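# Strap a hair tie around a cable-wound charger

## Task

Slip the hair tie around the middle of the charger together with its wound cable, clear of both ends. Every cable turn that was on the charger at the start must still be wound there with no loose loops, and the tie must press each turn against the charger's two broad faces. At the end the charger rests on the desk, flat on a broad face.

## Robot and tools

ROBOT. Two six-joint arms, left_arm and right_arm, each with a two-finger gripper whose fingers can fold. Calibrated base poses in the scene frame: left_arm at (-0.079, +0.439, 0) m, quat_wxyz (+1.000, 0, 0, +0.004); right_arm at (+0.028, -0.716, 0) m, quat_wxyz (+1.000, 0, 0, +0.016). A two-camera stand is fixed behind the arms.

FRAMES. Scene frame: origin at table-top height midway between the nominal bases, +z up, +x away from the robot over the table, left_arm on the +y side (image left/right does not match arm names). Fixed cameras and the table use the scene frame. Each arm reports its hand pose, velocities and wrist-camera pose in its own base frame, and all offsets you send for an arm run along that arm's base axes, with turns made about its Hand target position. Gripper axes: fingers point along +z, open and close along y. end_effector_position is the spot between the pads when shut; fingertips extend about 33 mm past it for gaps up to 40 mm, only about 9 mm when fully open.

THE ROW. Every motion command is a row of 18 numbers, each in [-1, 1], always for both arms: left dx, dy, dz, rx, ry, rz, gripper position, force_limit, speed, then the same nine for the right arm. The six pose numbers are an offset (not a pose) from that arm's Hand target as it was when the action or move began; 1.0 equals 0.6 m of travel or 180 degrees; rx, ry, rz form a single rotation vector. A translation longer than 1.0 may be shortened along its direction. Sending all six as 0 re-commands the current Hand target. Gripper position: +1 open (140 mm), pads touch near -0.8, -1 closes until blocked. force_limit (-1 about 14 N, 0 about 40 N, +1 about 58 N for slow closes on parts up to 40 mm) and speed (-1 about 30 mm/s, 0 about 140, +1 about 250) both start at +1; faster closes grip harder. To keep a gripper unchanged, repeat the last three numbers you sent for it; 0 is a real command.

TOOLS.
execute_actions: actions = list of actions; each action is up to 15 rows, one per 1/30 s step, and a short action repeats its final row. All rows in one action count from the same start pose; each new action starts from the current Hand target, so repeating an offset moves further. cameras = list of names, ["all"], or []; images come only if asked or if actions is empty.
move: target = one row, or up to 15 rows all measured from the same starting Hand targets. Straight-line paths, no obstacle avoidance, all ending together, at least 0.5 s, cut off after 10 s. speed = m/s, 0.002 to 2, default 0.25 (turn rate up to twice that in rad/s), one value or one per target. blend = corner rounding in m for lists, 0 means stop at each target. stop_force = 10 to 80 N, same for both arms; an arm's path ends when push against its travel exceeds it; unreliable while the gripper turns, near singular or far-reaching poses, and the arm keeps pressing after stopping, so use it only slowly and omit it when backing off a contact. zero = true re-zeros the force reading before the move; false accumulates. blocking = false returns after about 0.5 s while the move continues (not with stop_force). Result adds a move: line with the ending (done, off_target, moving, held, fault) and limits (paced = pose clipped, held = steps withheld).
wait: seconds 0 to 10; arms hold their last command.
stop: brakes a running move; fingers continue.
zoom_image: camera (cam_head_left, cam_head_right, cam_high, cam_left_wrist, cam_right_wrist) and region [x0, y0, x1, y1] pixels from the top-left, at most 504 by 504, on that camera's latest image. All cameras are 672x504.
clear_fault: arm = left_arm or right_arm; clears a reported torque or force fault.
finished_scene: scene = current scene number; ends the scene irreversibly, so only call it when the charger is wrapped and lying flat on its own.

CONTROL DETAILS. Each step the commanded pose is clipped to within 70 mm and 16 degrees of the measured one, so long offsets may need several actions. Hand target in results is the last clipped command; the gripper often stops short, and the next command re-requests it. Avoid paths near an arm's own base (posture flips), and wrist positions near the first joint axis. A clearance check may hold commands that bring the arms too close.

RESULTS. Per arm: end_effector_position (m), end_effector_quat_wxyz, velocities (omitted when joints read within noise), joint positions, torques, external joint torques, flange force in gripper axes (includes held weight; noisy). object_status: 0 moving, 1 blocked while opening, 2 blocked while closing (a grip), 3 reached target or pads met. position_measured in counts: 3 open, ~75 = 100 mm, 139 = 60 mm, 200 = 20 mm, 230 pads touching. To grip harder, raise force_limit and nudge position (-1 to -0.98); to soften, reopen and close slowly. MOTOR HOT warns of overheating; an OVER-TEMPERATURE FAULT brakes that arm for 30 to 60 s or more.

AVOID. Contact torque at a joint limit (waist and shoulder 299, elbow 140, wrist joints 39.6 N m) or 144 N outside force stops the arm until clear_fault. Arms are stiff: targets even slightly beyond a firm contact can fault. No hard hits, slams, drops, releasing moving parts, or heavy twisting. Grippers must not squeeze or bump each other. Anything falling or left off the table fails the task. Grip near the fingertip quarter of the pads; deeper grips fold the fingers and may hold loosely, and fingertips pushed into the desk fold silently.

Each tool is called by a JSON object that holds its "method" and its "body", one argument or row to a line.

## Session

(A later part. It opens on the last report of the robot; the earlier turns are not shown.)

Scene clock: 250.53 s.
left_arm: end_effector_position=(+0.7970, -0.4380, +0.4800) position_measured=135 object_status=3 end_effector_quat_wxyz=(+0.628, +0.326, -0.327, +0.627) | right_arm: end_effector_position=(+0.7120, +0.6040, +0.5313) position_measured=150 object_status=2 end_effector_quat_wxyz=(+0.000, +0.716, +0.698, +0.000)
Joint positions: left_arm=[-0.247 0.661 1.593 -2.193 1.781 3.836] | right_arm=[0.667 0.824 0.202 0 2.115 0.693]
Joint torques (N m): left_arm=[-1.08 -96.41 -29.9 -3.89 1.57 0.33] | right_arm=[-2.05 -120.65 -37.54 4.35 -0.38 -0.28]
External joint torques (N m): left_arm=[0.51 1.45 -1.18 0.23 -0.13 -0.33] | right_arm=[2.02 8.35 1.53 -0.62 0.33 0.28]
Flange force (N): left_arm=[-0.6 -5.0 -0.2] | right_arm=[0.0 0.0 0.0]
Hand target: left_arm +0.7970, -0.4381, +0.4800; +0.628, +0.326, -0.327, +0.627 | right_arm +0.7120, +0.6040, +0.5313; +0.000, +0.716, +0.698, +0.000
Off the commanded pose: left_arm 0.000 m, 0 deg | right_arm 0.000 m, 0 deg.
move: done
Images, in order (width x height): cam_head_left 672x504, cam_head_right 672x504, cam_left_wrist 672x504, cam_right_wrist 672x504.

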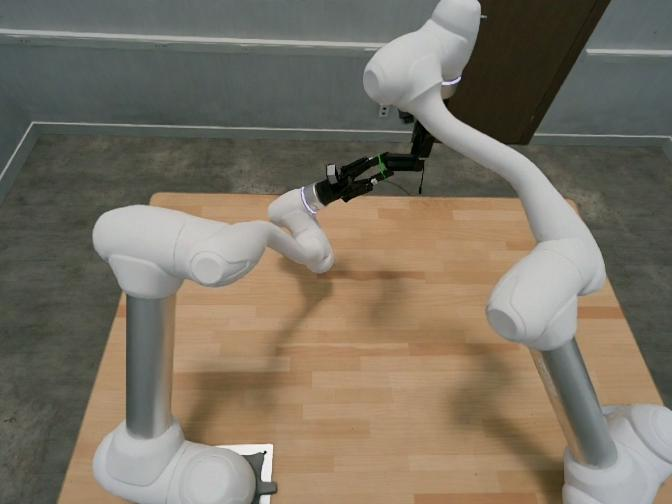

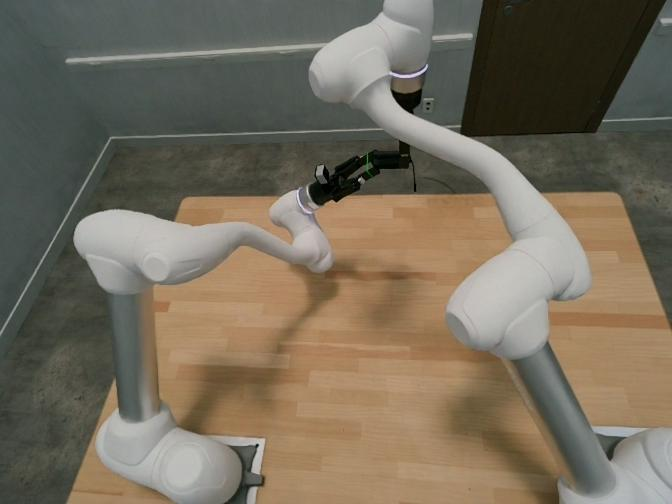

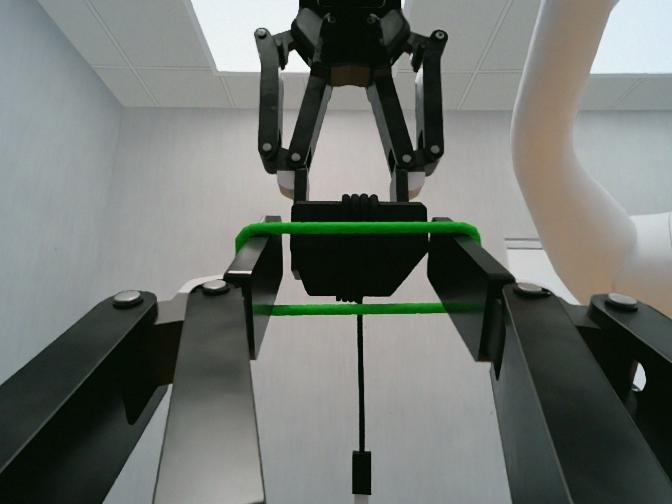

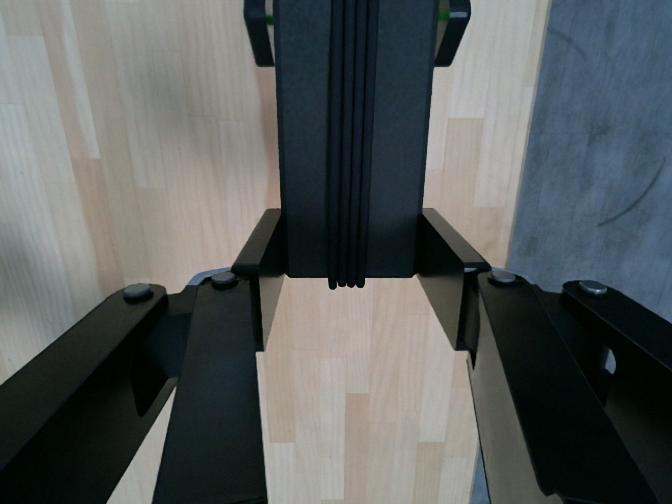

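{"method": "move", "body": {
  "target": [
    [-0.0035,0,0,0,0,0,0.02,0.3,-1,0,0,0,0,0,0,-1,0,-1],
    [-0.0035,-0.0133,0,0,0,0,0.02,0.3,-1,0,0,0,0,0,0,-1,0,-1]
  ],
  "speed": 0.05,
  "cameras": ["cam_left_wrist","cam_right_wrist","cam_head_left","cam_head_right"]
}}

{"method": "zoom_image", "body": {
  "camera": "cam_head_right",
  "region": [320, 130, 420, 200]
}}

{"method": "zoom_image", "body": {
  "camera": "cam_left_wrist",
  "region": [220, 180, 500, 380]
}}

{"method": "zoom_image", "body": {
  "camera": "cam_head_left",
  "region": [340, 130, 440, 200]
}}

Scene clock: 266.73 s.
left_arm: end_effector_position=(+0.7949, -0.4460, +0.4800) position_measured=127 object_status=3 end_effector_quat_wxyz=(+0.628, +0.326, -0.327, +0.627) | right_arm: end_effector_position=(+0.7120, +0.6040, +0.5313) position_measured=150 object_status=2 end_effector_quat_wxyz=(+0.000, +0.716, +0.698, +0.000)
Joint positions: left_arm=[-0.257 0.66 1.594 -2.199 1.775 3.841] | right_arm=[0.667 0.824 0.202 0 2.115 0.693]
Joint torques (N m): left_arm=[-1.26 -96.62 -30.04 -3.89 1.64 0.32] | right_arm=[-2.23 -120.59 -37.53 4.36 -0.38 -0.32]
External joint torques (N m): left_arm=[0.76 1.51 -1.11 0.21 -0.19 -0.33] | right_arm=[2.39 7.6 1.29 -0.61 0.34 0.32]
Flange force (N): left_arm=[-0.5 -5.0 -0.4] | right_arm=[0.0 0.0 0.0]
Hand target: left_arm +0.7949, -0.4460, +0.4800; +0.628, +0.326, -0.327, +0.627 | right_arm +0.7120, +0.6040, +0.5313; +0.000, +0.716, +0.698, +0.000
Off the commanded pose: left_arm 0.000 m, 0 deg | right_arm 0.000 m, 0 deg.
move: done
Images, in order (width x height): cam_head_left 672x504, cam_head_right 672x504, cam_left_wrist 672x504, cam_right_wrist 672x504.

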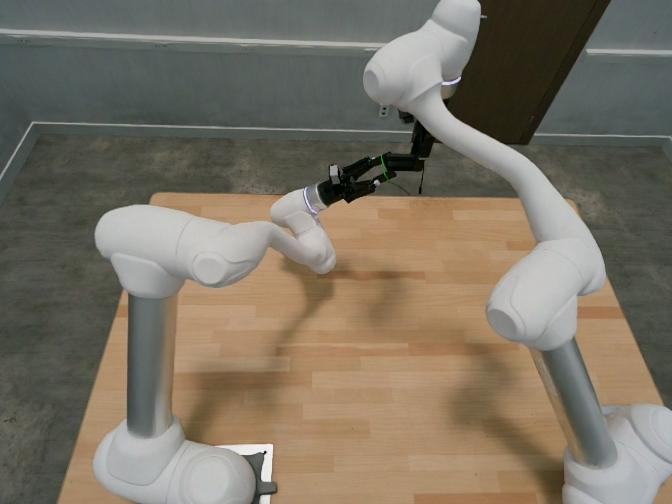

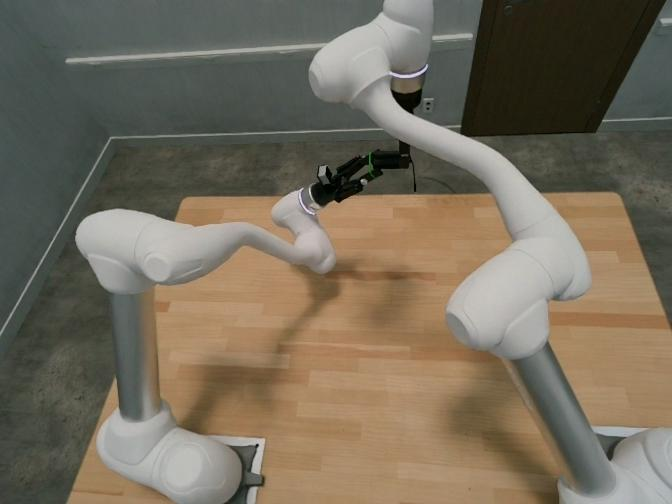

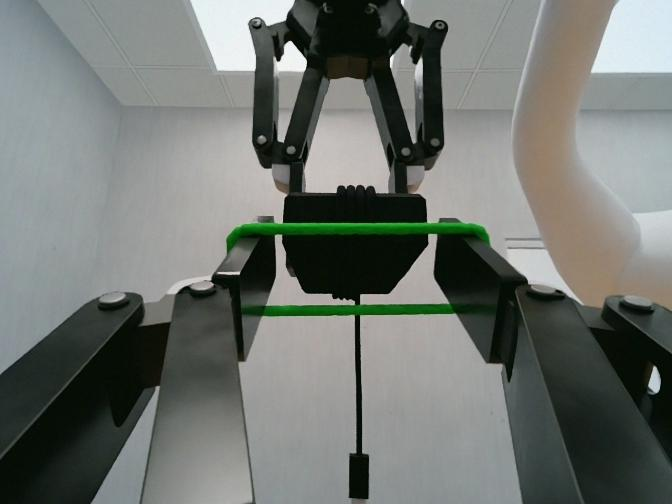

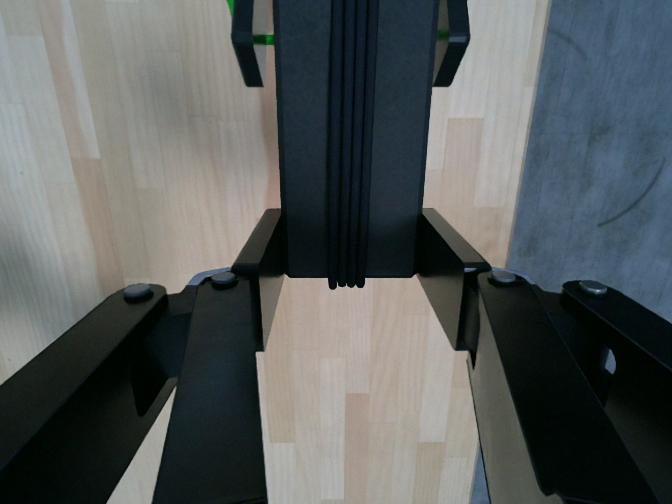

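Scaled by 5.040.

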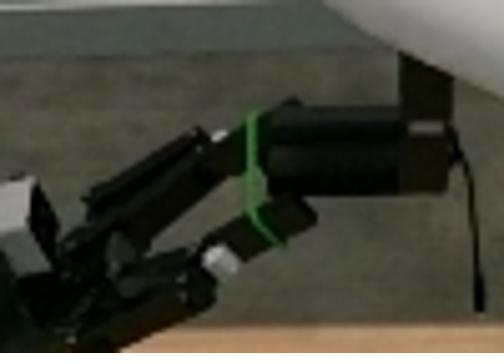

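Scaled by 1.800.

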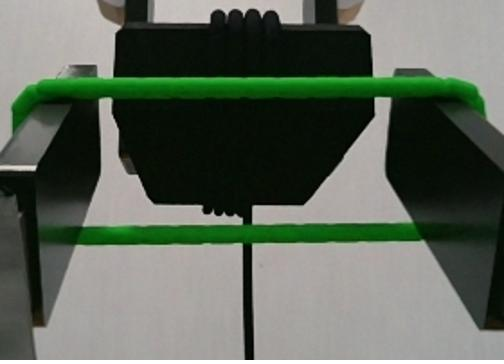

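Scaled by 5.040.

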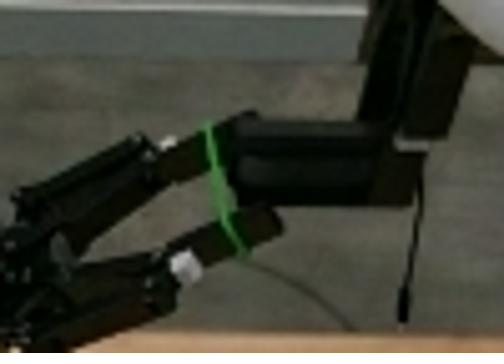

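{"method": "move", "body": {
  "target": [0,0,0,0,0,0,0.02,0.3,-1,0,0,-0.0333,0,0,0,-1,0,-1],
  "speed": 0.03,
  "cameras": ["cam_left_wrist","cam_right_wrist","cam_head_right"]
}}

{"method": "zoom_image", "body": {
  "camera": "cam_head_right",
  "region": [320, 130, 420, 200]
}}

{"method": "zoom_image", "body": {
  "camera": "cam_left_wrist",
  "region": [220, 180, 500, 380]
}}

Scene clock: 278.17 s.
left_arm: end_effector_position=(+0.7949, -0.4460, +0.4800) position_measured=127 object_status=3 end_effector_quat_wxyz=(+0.628, +0.326, -0.327, +0.627) | right_arm: end_effector_position=(+0.7121, +0.6040, +0.5113) position_measured=150 object_status=2 end_effector_quat_wxyz=(+0.000, +0.716, +0.698, +0.000)
Joint positions: left_arm=[-0.257 0.66 1.594 -2.199 1.775 3.841] | right_arm=[0.667 0.767 0.35 0 2.023 0.693]
Joint torques (N m): left_arm=[-1.27 -96.94 -30.41 -4.07 1.71 0.34] | right_arm=[-1.94 -117.18 -38.8 4.51 -0.34 -0.31]
External joint torques (N m): left_arm=[1.27 2.08 -0.66 0.41 -0.26 -0.34] | right_arm=[1.65 6.48 0.64 -0.57 0.29 0.31]
Flange force (N): left_arm=[-0.6 -4.9 -1.4] | right_arm=[0.0 0.0 0.0]
Hand target: left_arm +0.7949, -0.4460, +0.4800; +0.628, +0.326, -0.327, +0.627 | right_arm +0.7120, +0.6040, +0.5113; +0.000, +0.716, +0.698, +0.000
Off the commanded pose: left_arm 0.000 m, 0 deg | right_arm 0.000 m, 0 deg.
move: done
Images, in order (width x height): cam_head_right 672x504, cam_left_wrist 672x504, cam_right_wrist 672x504.

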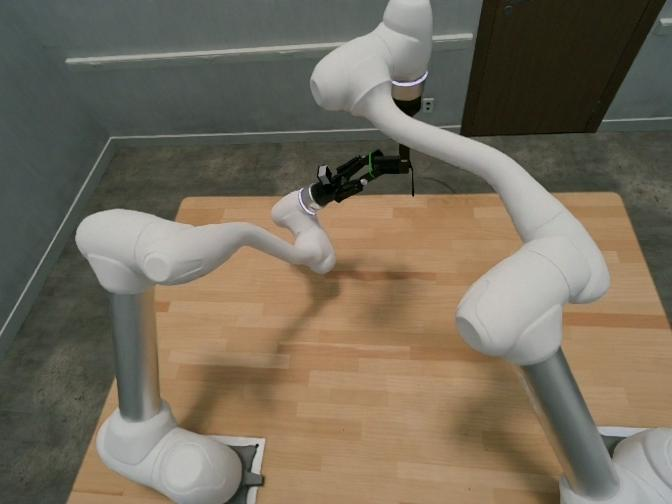

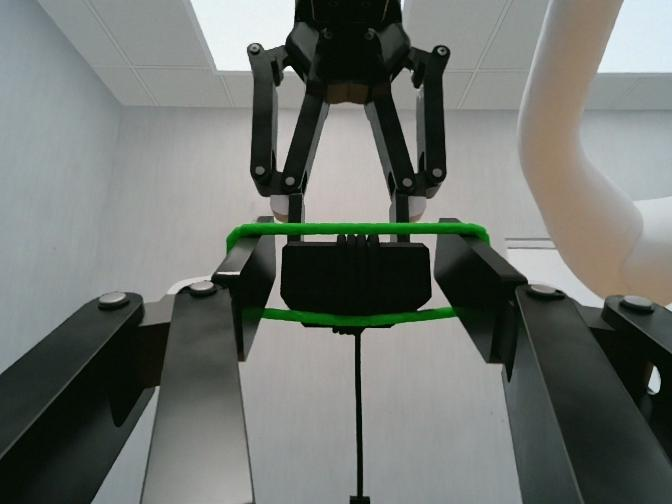

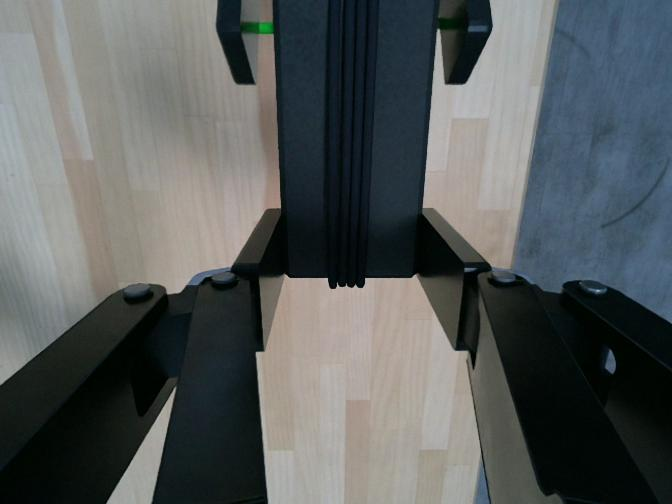

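Scaled by 5.040.

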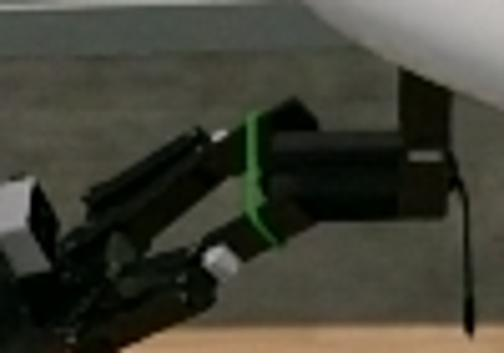

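Scaled by 1.800.

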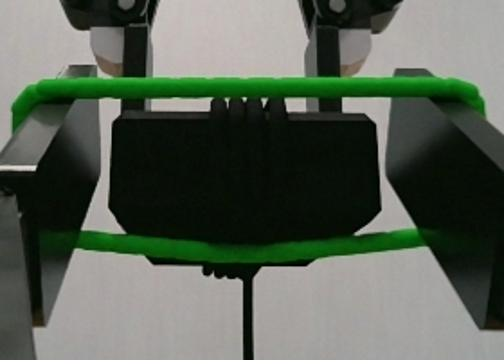

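{"method": "move", "body": {
  "target": [
    [0,-0.0076,0.0008,0.0972,0,0,0.02,0.3,-1,0,0,0,0,0,0,-1,0,-1],
    [0,-0.0152,0.0017,0.1944,0,0,0.02,0.3,-1,0,0,0,0,0,0,-1,0,-1]
  ],
  "speed": 0.05,
  "cameras": ["cam_left_wrist","cam_right_wrist","cam_head_right"]
}}

{"method": "zoom_image", "body": {
  "camera": "cam_head_right",
  "region": [320, 130, 420, 200]
}}

{"method": "zoom_image", "body": {
  "camera": "cam_left_wrist",
  "region": [220, 180, 500, 380]
}}

Scene clock: 288.57 s.
left_arm: end_effector_position=(+0.7950, -0.4551, +0.4810) position_measured=127 object_status=3 end_effector_quat_wxyz=(+0.501, +0.499, -0.500, +0.499) | right_arm: end_effector_position=(+0.7120, +0.6040, +0.5113) position_measured=150 object_status=2 end_effector_quat_wxyz=(+0.000, +0.716, +0.698, +0.000)
Joint positions: left_arm=[-0.196 0.487 1.487 -1.648 1.393 3.552] | right_arm=[0.667 0.767 0.35 0 2.023 0.693]
Joint torques (N m): left_arm=[-1.28 -88.08 -36.33 -3.01 1.29 0.34] | right_arm=[-1.69 -118.04 -39.54 4.63 -0.48 -0.28]
External joint torques (N m): left_arm=[1 1.22 -1.5 0.17 -0.17 -0.34] | right_arm=[2.11 5.77 0.85 -0.62 0.46 0.28]
Flange force (N): left_arm=[1.3 -5.8 -0.3] | right_arm=[0.0 0.0 0.0]
Hand target: left_arm +0.7949, -0.4552, +0.4810; +0.501, +0.499, -0.500, +0.499 | right_arm +0.7120, +0.6040, +0.5113; +0.000, +0.716, +0.698, +0.000
Off the commanded pose: left_arm 0.000 m, 0 deg | right_arm 0.000 m, 0 deg.
move: done
Images, in order (width x height): cam_head_right 672x504, cam_left_wrist 672x504, cam_right_wrist 672x504.

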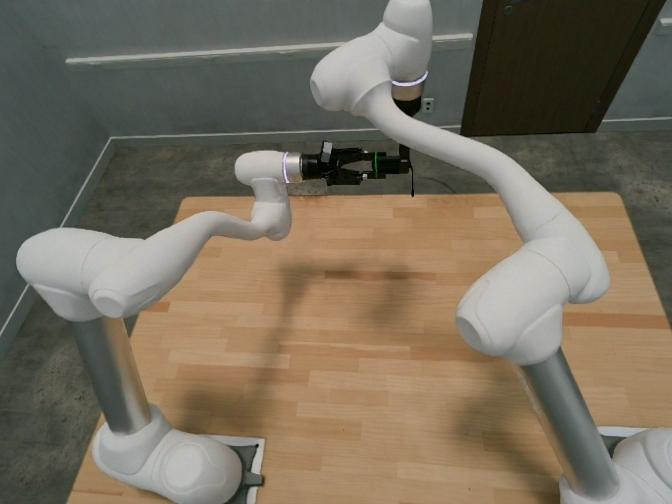

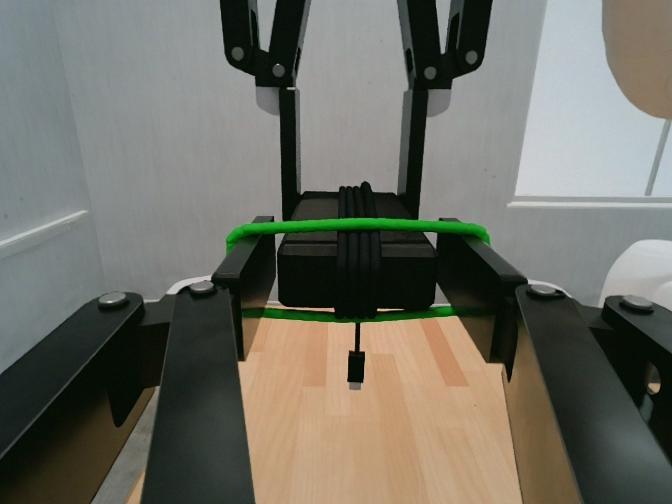

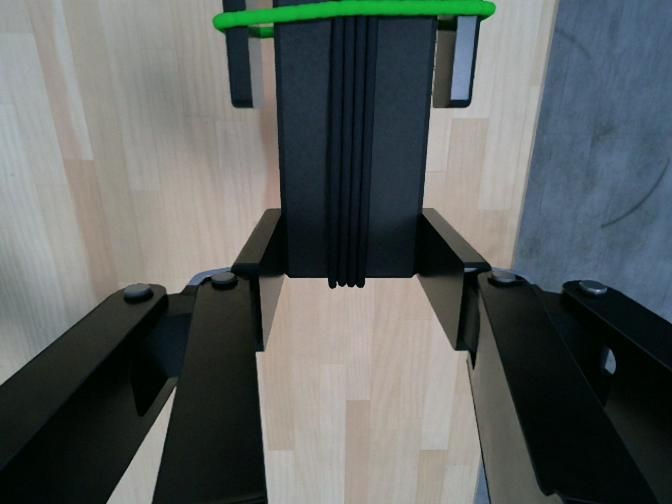

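Scaled by 5.040.

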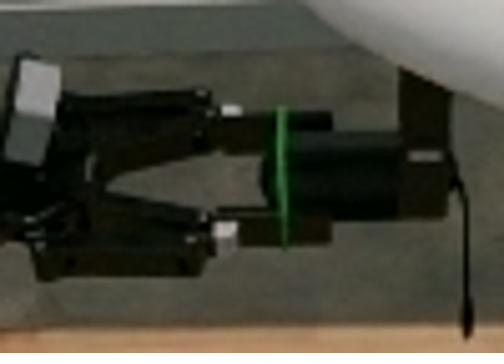

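Scaled by 1.800.

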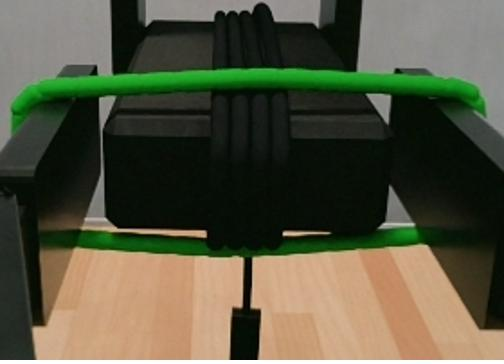

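{"method": "move", "body": {
  "target": [0,-0.0433,0,0,0,0,0.02,0.3,-1,0,0,0,0,0,0,-1,0,-1],
  "speed": 0.03,
  "cameras": ["cam_left_wrist","cam_right_wrist","cam_head_right"]
}}

{"method": "zoom_image", "body": {
  "camera": "cam_head_right",
  "region": [320, 130, 420, 200]
}}

Scene clock: 294.57 s.
left_arm: end_effector_position=(+0.7949, -0.4811, +0.4810) position_measured=127 object_status=3 end_effector_quat_wxyz=(+0.501, +0.499, -0.500, +0.499) | right_arm: end_effector_position=(+0.7120, +0.6040, +0.5113) position_measured=150 object_status=2 end_effector_quat_wxyz=(+0.000, +0.716, +0.698, +0.000)
Joint positions: left_arm=[-0.227 0.494 1.477 -1.66 1.364 3.55] | right_arm=[0.667 0.767 0.35 0 2.023 0.693]
Joint torques (N m): left_arm=[-1.63 -88.67 -36.82 -3.06 1.29 0.36] | right_arm=[-1.55 -118.06 -39.38 4.66 -0.45 -0.33]
External joint torques (N m): left_arm=[1.73 1.44 -1.03 0.22 -0.19 -0.36] | right_arm=[1.42 7.91 1.44 -0.74 0.4 0.33]
Flange force (N): left_arm=[0.8 -5.3 -1.1] | right_arm=[0.0 0.0 0.0]
Hand target: left_arm +0.7949, -0.4811, +0.4810; +0.501, +0.499, -0.500, +0.499 | right_arm +0.7120, +0.6040, +0.5113; +0.000, +0.716, +0.698, +0.000
Off the commanded pose: left_arm 0.000 m, 0 deg | right_arm 0.000 m, 0 deg.
move: done
Images, in order (width x height): cam_head_right 672x504, cam_left_wrist 672x504, cam_right_wrist 672x504.

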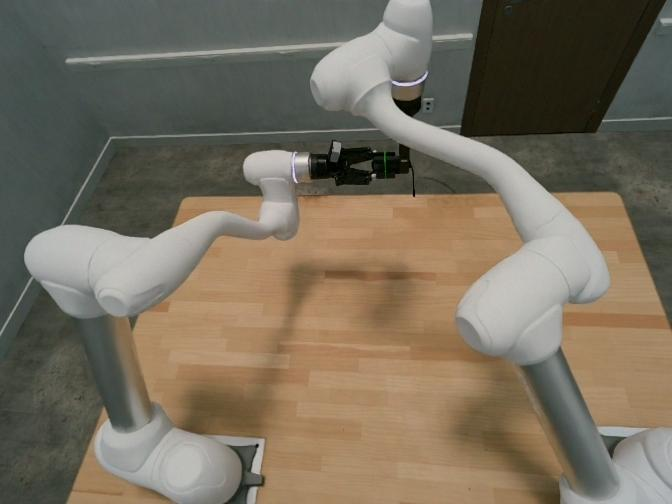

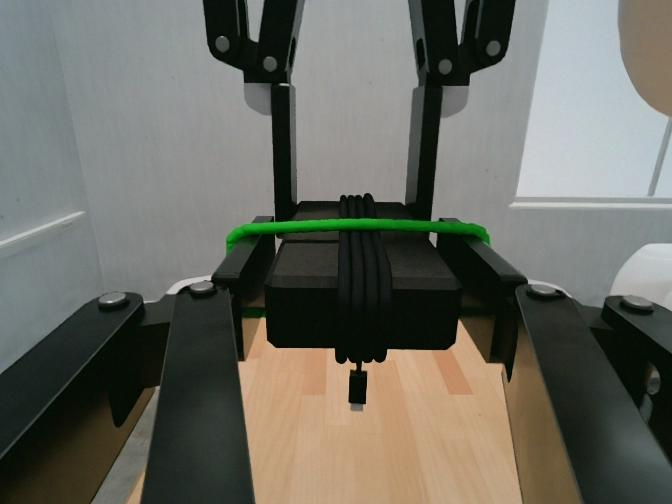

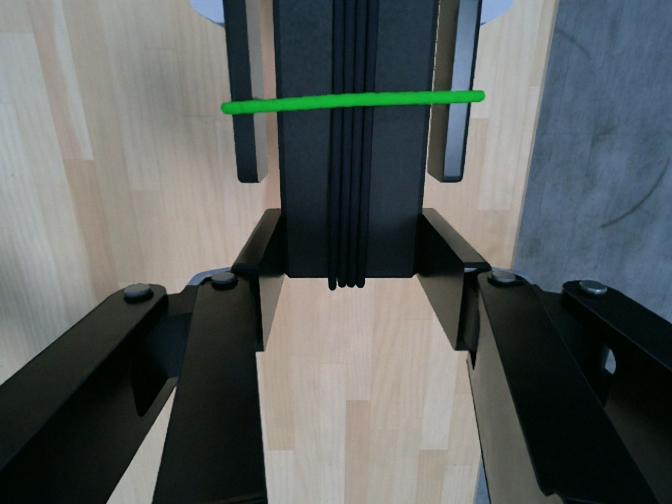

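Scaled by 5.040.

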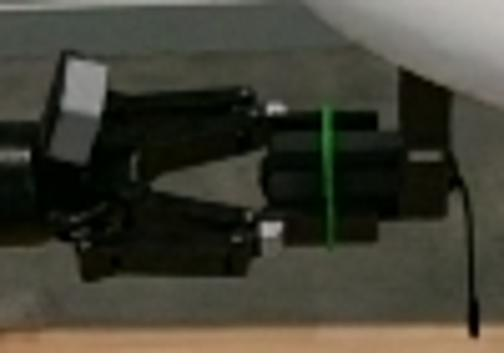

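{"method": "execute_actions", "body": {
  "actions": [
    [[0,0,0,0,0,0,-1,0,-1,0,0,0,0,0,0,-1,0,-1]],
    [[0,0,0,0,0,0,-1,0,-1,0,0,0,0,0,0,-1,0,-1]],
    [[0,0,0,0,0,0,-1,0,-1,0,0,0,0,0,0,0.05,-1,-1]],
    [[0,0,0,0,0,0,-1,0,-1,0,0,0,0,0,0,0.05,-1,-1]]
  ],
  "cameras": ["cam_left_wrist","cam_right_wrist"]
}}

Scene clock: 301.47 s.
left_arm: end_effector_position=(+0.7950, -0.4811, +0.4810) position_measured=150 object_status=2 end_effector_quat_wxyz=(+0.501, +0.499, -0.500, +0.499) | right_arm: end_effector_position=(+0.7120, +0.6039, +0.5113) position_measured=123 object_status=3 end_effector_quat_wxyz=(+0.000, +0.716, +0.698, +0.000)
Joint positions: left_arm=[-0.227 0.494 1.477 -1.66 1.364 3.55] | right_arm=[0.667 0.767 0.35 0 2.023 0.693]
Joint torques (N m): left_arm=[-1.37 -91.46 -38.59 -4.09 1.73 0.31] | right_arm=[-2 -115.15 -37.64 4.46 -0.34 -0.32]
External joint torques (N m): left_arm=[1.46 4.38 0.76 1.24 -0.62 -0.31] | right_arm=[2.4 5.37 -0.2 -0.53 0.28 0.31]
External joint torques at the end of the 1st action: left_arm=[13.39 4.61 -3.84 -1.81 -4.21 -0.26] | right_arm=[5.69 2.08 2.8 0.62 5.76 -0.09]
External joint torques at the end of the 2nd action: left_arm=[15.64 5.95 -3.64 -1.76 -4.87 -0.26] | right_arm=[5.21 1.55 3.31 0.5 6.7 -0.18]
External joint torques at the end of the 3rd action: left_arm=[1.51 4.33 0.63 1.28 -0.59 -0.29] | right_arm=[2.04 3.96 -0.48 -0.48 0.28 0.27]
Flange force (N): left_arm=[-2.5 -5.6 -0.8] | right_arm=[0.0 0.0 0.0]
Flange force at the end of the 1st action (N): left_arm=[1.2 -18.3 -7.7] | right_arm=[0.0 0.0 0.0]
Flange force at the end of the 2nd action (N): left_arm=[0.2 -20.3 -9.4] | right_arm=[0.0 0.0 0.0]
Flange force at the end of the 3rd action (N): left_arm=[-2.4 -5.8 -0.8] | right_arm=[0.0 0.0 0.0]
Hand target: left_arm +0.7949, -0.4811, +0.4810; +0.501, +0.499, -0.500, +0.499 | right_arm +0.7120, +0.6040, +0.5113; +0.000, +0.716, +0.698, +0.000
Off the commanded pose: left_arm 0.000 m, 0 deg | right_arm 0.000 m, 0 deg.
Images, in order (width x height): cam_left_wrist 672x504, cam_right_wrist 672x504.

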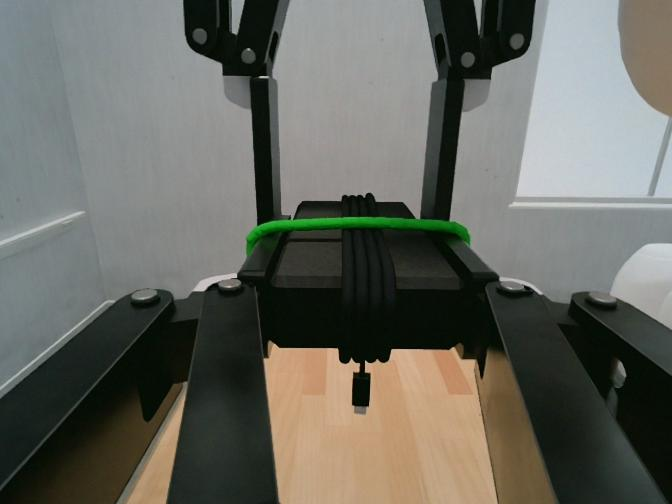

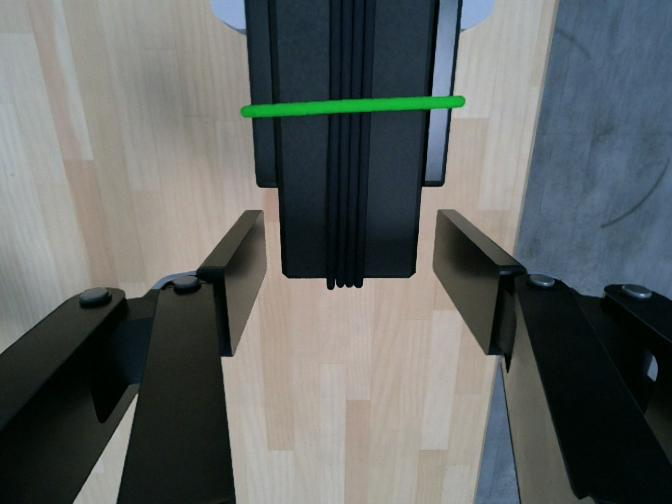

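{"method": "move", "body": {
  "target": [
    [0,0,0,0,0,0,-1,0,-1,0,0,0.098,0,0,0,0.05,-1,-1],
    [0,0,0,0,0,0,-1,0,-1,-0.32,-0.05,0.09,0,0,0,0.05,-1,-1],
    [0,0,0,0,0,0,-1,0,-1,-0.32,0.078,-0.045,0,-0.5,0,0.05,-1,-1]
  ],
  "speed": [0.15,0.25,0.3],
  "blend": [0.01,0.03,0],
  "cameras": ["cam_left_wrist","cam_right_wrist","cam_head_left"]
}}

Scene clock: 315.70 s.
left_arm: end_effector_position=(+0.7949, -0.4811, +0.4810) position_measured=150 object_status=2 end_effector_quat_wxyz=(+0.501, +0.499, -0.500, +0.499) | right_arm: end_effector_position=(+0.5200, +0.6508, +0.4844) position_measured=123 object_status=3 end_effector_quat_wxyz=(+0.493, +0.506, +0.493, +0.507)
Joint positions: left_arm=[-0.227 0.494 1.477 -1.66 1.364 3.55] | right_arm=[1.239 0.298 1.759 -1.731 1.279 2.107]
Joint torques (N m): left_arm=[-1.04 -91.89 -38.59 -4.15 1.72 0.3] | right_arm=[-1.72 -70.71 -36.07 -2.6 1.11 -0.25]
External joint torques (N m): left_arm=[1.73 4.38 0.67 1.32 -0.62 -0.3] | right_arm=[1.9 3.15 -0.4 -0.33 0.26 0.3]
Flange force (N): left_arm=[-2.4 -5.9 -1.1] | right_arm=[5.8 -3.0 -1.3]
Hand target: left_arm +0.7949, -0.4811, +0.4810; +0.501, +0.499, -0.500, +0.499 | right_arm +0.5200, +0.6508, +0.4843; +0.493, +0.506, +0.493, +0.507
Off the commanded pose: left_arm 0.000 m, 0 deg | right_arm 0.000 m, 0 deg.
elbow stopped short (right arm): the move would have taken joint 3 (elbow) straighter than the controller allows.
move: done
Images, in order (width x height): cam_head_left 672x504, cam_left_wrist 672x504, cam_right_wrist 672x504.

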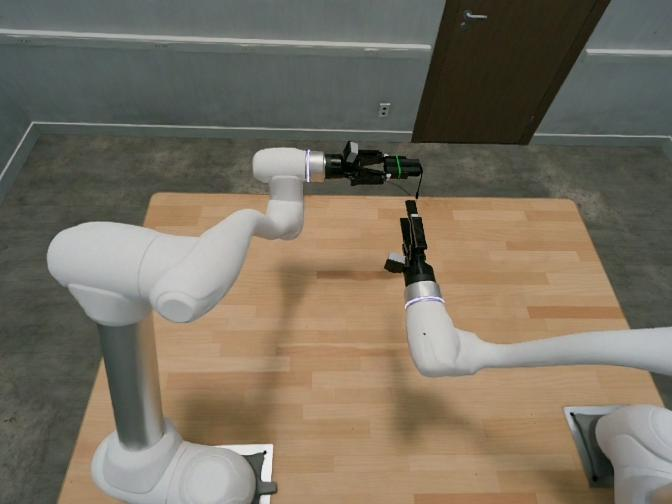

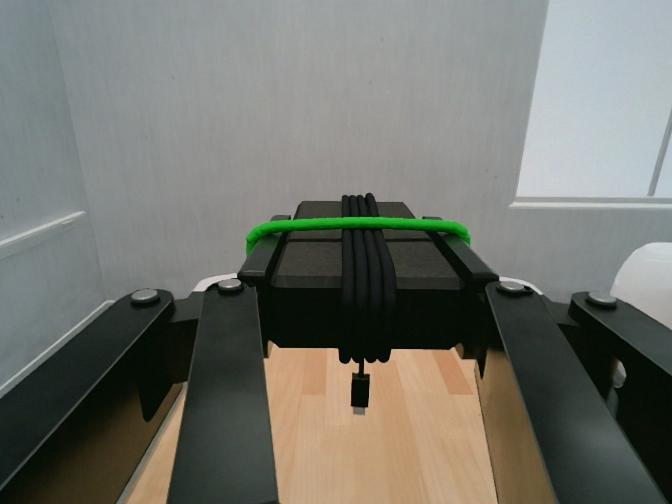

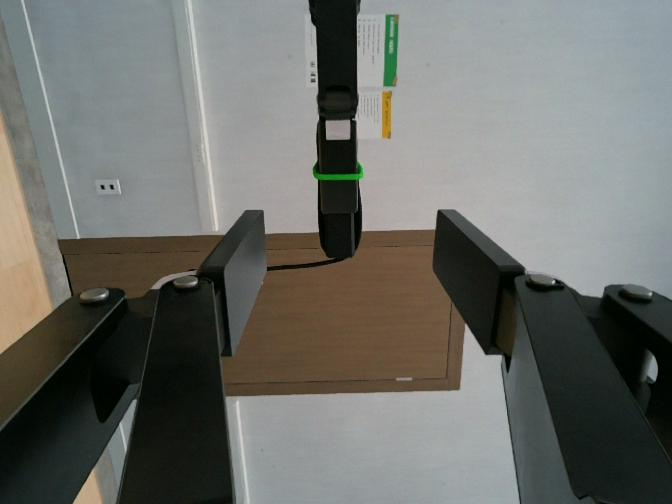

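{"method": "move", "body": {
  "target": [0,0,0,0,0,0,-1,0,-1,0.2,0,0,0,0,0,0.05,-1,-1],
  "speed": 0.2,
  "cameras": ["cam_right_wrist"]
}}

{"method": "zoom_image", "body": {
  "camera": "cam_right_wrist",
  "region": [220, 80, 480, 340]
}}

Scene clock: 325.20 s.
left_arm: end_effector_position=(+0.7949, -0.4811, +0.4810) position_measured=150 object_status=2 end_effector_quat_wxyz=(+0.501, +0.499, -0.500, +0.499) | right_arm: end_effector_position=(+0.6400, +0.6508, +0.4843) position_measured=123 object_status=3 end_effector_quat_wxyz=(+0.493, +0.506, +0.493, +0.507)
Joint positions: left_arm=[-0.227 0.494 1.477 -1.66 1.364 3.55] | right_arm=[1.081 0.36 1.672 -1.805 1.136 2.111]
Joint torques (N m): left_arm=[-1.45 -91.75 -38.76 -4.11 1.75 0.33] | right_arm=[-1.46 -76.62 -36.96 -2.79 1.11 -0.3]
External joint torques (N m): left_arm=[1.49 4.51 0.9 1.25 -0.64 -0.33] | right_arm=[1.22 2.69 -0.34 -0.28 0.26 0.35]
Flange force (N): left_arm=[-2.7 -5.5 -0.8] | right_arm=[4.6 -2.7 0.3]
Hand target: left_arm +0.7949, -0.4811, +0.4810; +0.501, +0.499, -0.500, +0.499 | right_arm +0.6400, +0.6508, +0.4843; +0.493, +0.506, +0.493, +0.507
Off the commanded pose: left_arm 0.000 m, 0 deg | right_arm 0.000 m, 0 deg.
move: done
Images, in order (width x height): cam_right_wrist 672x504.

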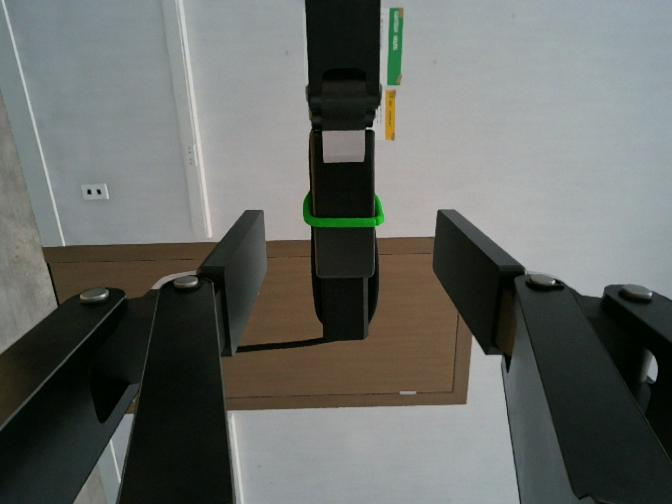

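Scaled by 1.938.

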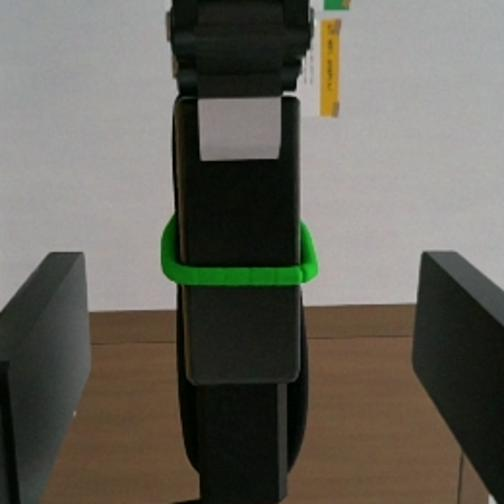

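{"method": "move", "body": {
  "target": [
    [0,0,0,0,0,0,-1,0,-1,0,0.0067,-0.0033,0,0,0,0.05,-1,-1],
    [0,0,0,0,0,0,-1,0,-1,0.106,0.0067,-0.0033,0,0,0,0.05,-1,-1]
  ],
  "speed": 0.1,
  "cameras": ["cam_right_wrist","cam_left_wrist"]
}}

{"method": "zoom_image", "body": {
  "camera": "cam_right_wrist",
  "region": [220, 80, 480, 340]
}}

Scene clock: 331.47 s.
left_arm: end_effector_position=(+0.7949, -0.4811, +0.4810) position_measured=150 object_status=2 end_effector_quat_wxyz=(+0.501, +0.499, -0.500, +0.499) | right_arm: end_effector_position=(+0.7036, +0.6548, +0.4823) position_measured=123 object_status=3 end_effector_quat_wxyz=(+0.493, +0.506, +0.493, +0.507)
Joint positions: left_arm=[-0.227 0.494 1.477 -1.66 1.364 3.55] | right_arm=[1.009 0.409 1.604 -1.835 1.069 2.108]
Joint torques (N m): left_arm=[-1.79 -91.87 -38.45 -4.12 1.75 0.33] | right_arm=[-2.32 -82.18 -37.08 -2.88 1.11 -0.24]
External joint torques (N m): left_arm=[1.63 4.46 0.53 1.26 -0.63 -0.33] | right_arm=[2.21 2.52 -1.01 -0.27 0.25 0.29]
Flange force (N): left_arm=[-2.3 -6.3 -0.8] | right_arm=[6.3 -1.8 0.2]
Hand target: left_arm +0.7949, -0.4811, +0.4810; +0.501, +0.499, -0.500, +0.499 | right_arm +0.7036, +0.6548, +0.4823; +0.493, +0.506, +0.493, +0.507
Off the commanded pose: left_arm 0.000 m, 0 deg | right_arm 0.000 m, 0 deg.
move: done
Images, in order (width x height): cam_left_wrist 672x504, cam_right_wrist 672x504.

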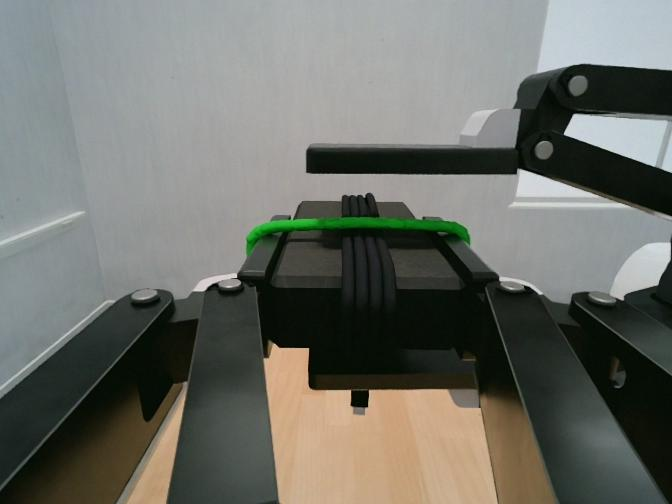

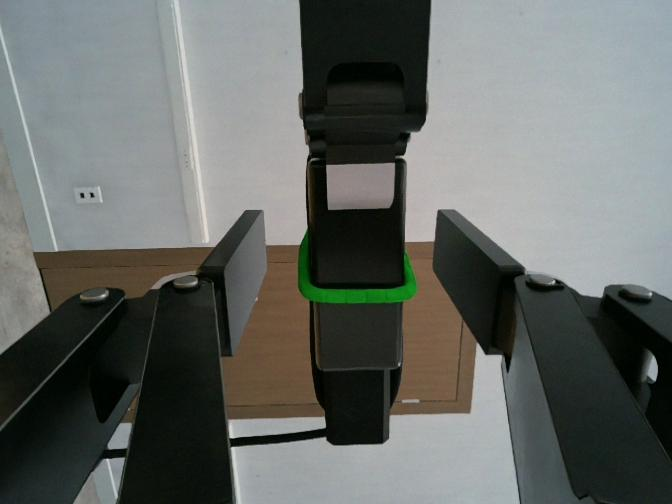

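Scaled by 1.938.

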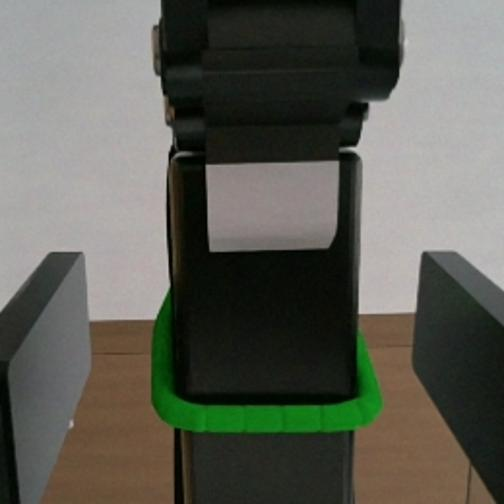

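{"method": "execute_actions", "body": {
  "actions": [
    [[0,0,0,0,0,0,-1,0,-1,0,0,-0.0015,0,0,0,-1,-0.2,-1]],
    [[0,0,0,0,0,0,-1,0,-1,0,0,0,0,0,0,-1,-0.2,-1]],
    [[0,0,0,0,0,0,-1,0,-1,0,0,0,0,0,0,-1,-0.2,-1]]
  ],
  "cameras": ["cam_right_wrist","cam_left_wrist"]
}}

Scene clock: 342.03 s.
left_arm: end_effector_position=(+0.7949, -0.4811, +0.4810) position_measured=150 object_status=2 end_effector_quat_wxyz=(+0.501, +0.499, -0.500, +0.499) | right_arm: end_effector_position=(+0.7037, +0.6548, +0.4815) position_measured=178 object_status=2 end_effector_quat_wxyz=(+0.493, +0.506, +0.493, +0.507)
Joint positions: left_arm=[-0.227 0.494 1.477 -1.66 1.364 3.55] | right_arm=[1.009 0.41 1.605 -1.836 1.069 2.11]
Joint torques (N m): left_arm=[-2.2 -99.25 -42.76 -6.43 3.15 0.23] | right_arm=[-3.12 -74.25 -32.23 -0.71 -0.22 -0.27]
External joint torques (N m): left_arm=[2.96 11.66 4.8 3.59 -2.05 -0.23] | right_arm=[2.88 -5.52 -5.83 -2.45 1.61 0.32]
External joint torques at the end of the 1st action: left_arm=[1.63 4.56 0.61 1.27 -0.59 -0.36] | right_arm=[1.95 2.93 -0.57 -0.29 0.29 0.28]
External joint torques at the end of the 2nd action: left_arm=[1.72 4.37 0.57 1.29 -0.63 -0.3] | right_arm=[1.85 2.68 -0.57 -0.33 0.32 0.3]
Flange force (N): left_arm=[-10.1 -7.7 -1.8] | right_arm=[4.9 5.8 -1.6]
Flange force at the end of the 1st action (N): left_arm=[-2.4 -6.3 -0.9] | right_arm=[5.8 -2.5 0.3]
Flange force at the end of the 2nd action (N): left_arm=[-2.3 -6.1 -1.0] | right_arm=[5.4 -2.4 0.2]
Hand target: left_arm +0.7949, -0.4811, +0.4810; +0.501, +0.499, -0.500, +0.499 | right_arm +0.7036, +0.6548, +0.4814; +0.493, +0.506, +0.493, +0.507
Off the commanded pose: left_arm 0.000 m, 0 deg | right_arm 0.000 m, 0 deg.
Images, in order (width x height): cam_left_wrist 672x504, cam_right_wrist 672x504.

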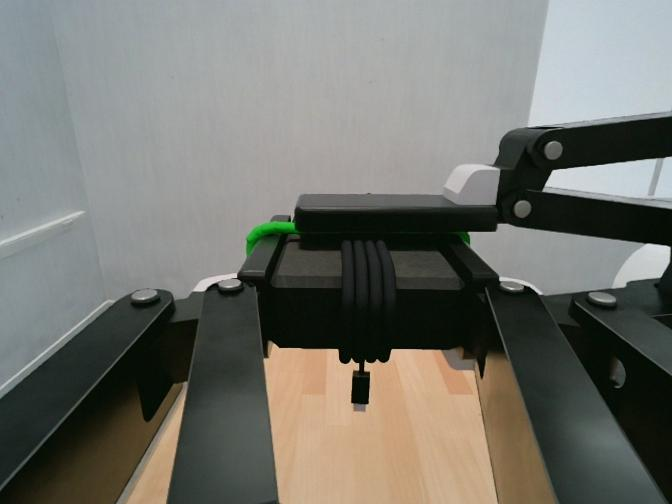

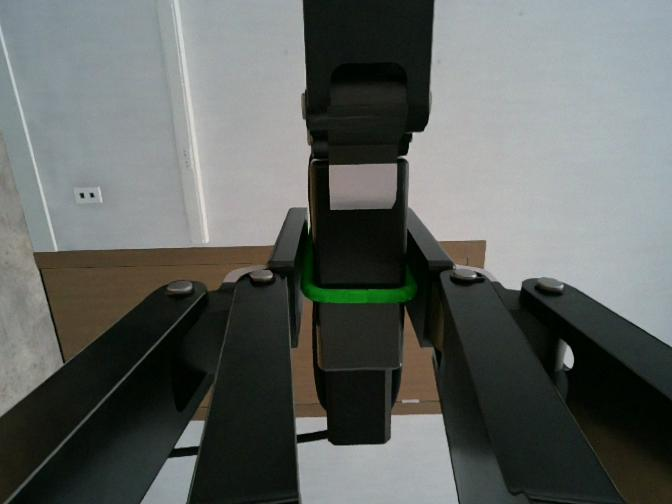

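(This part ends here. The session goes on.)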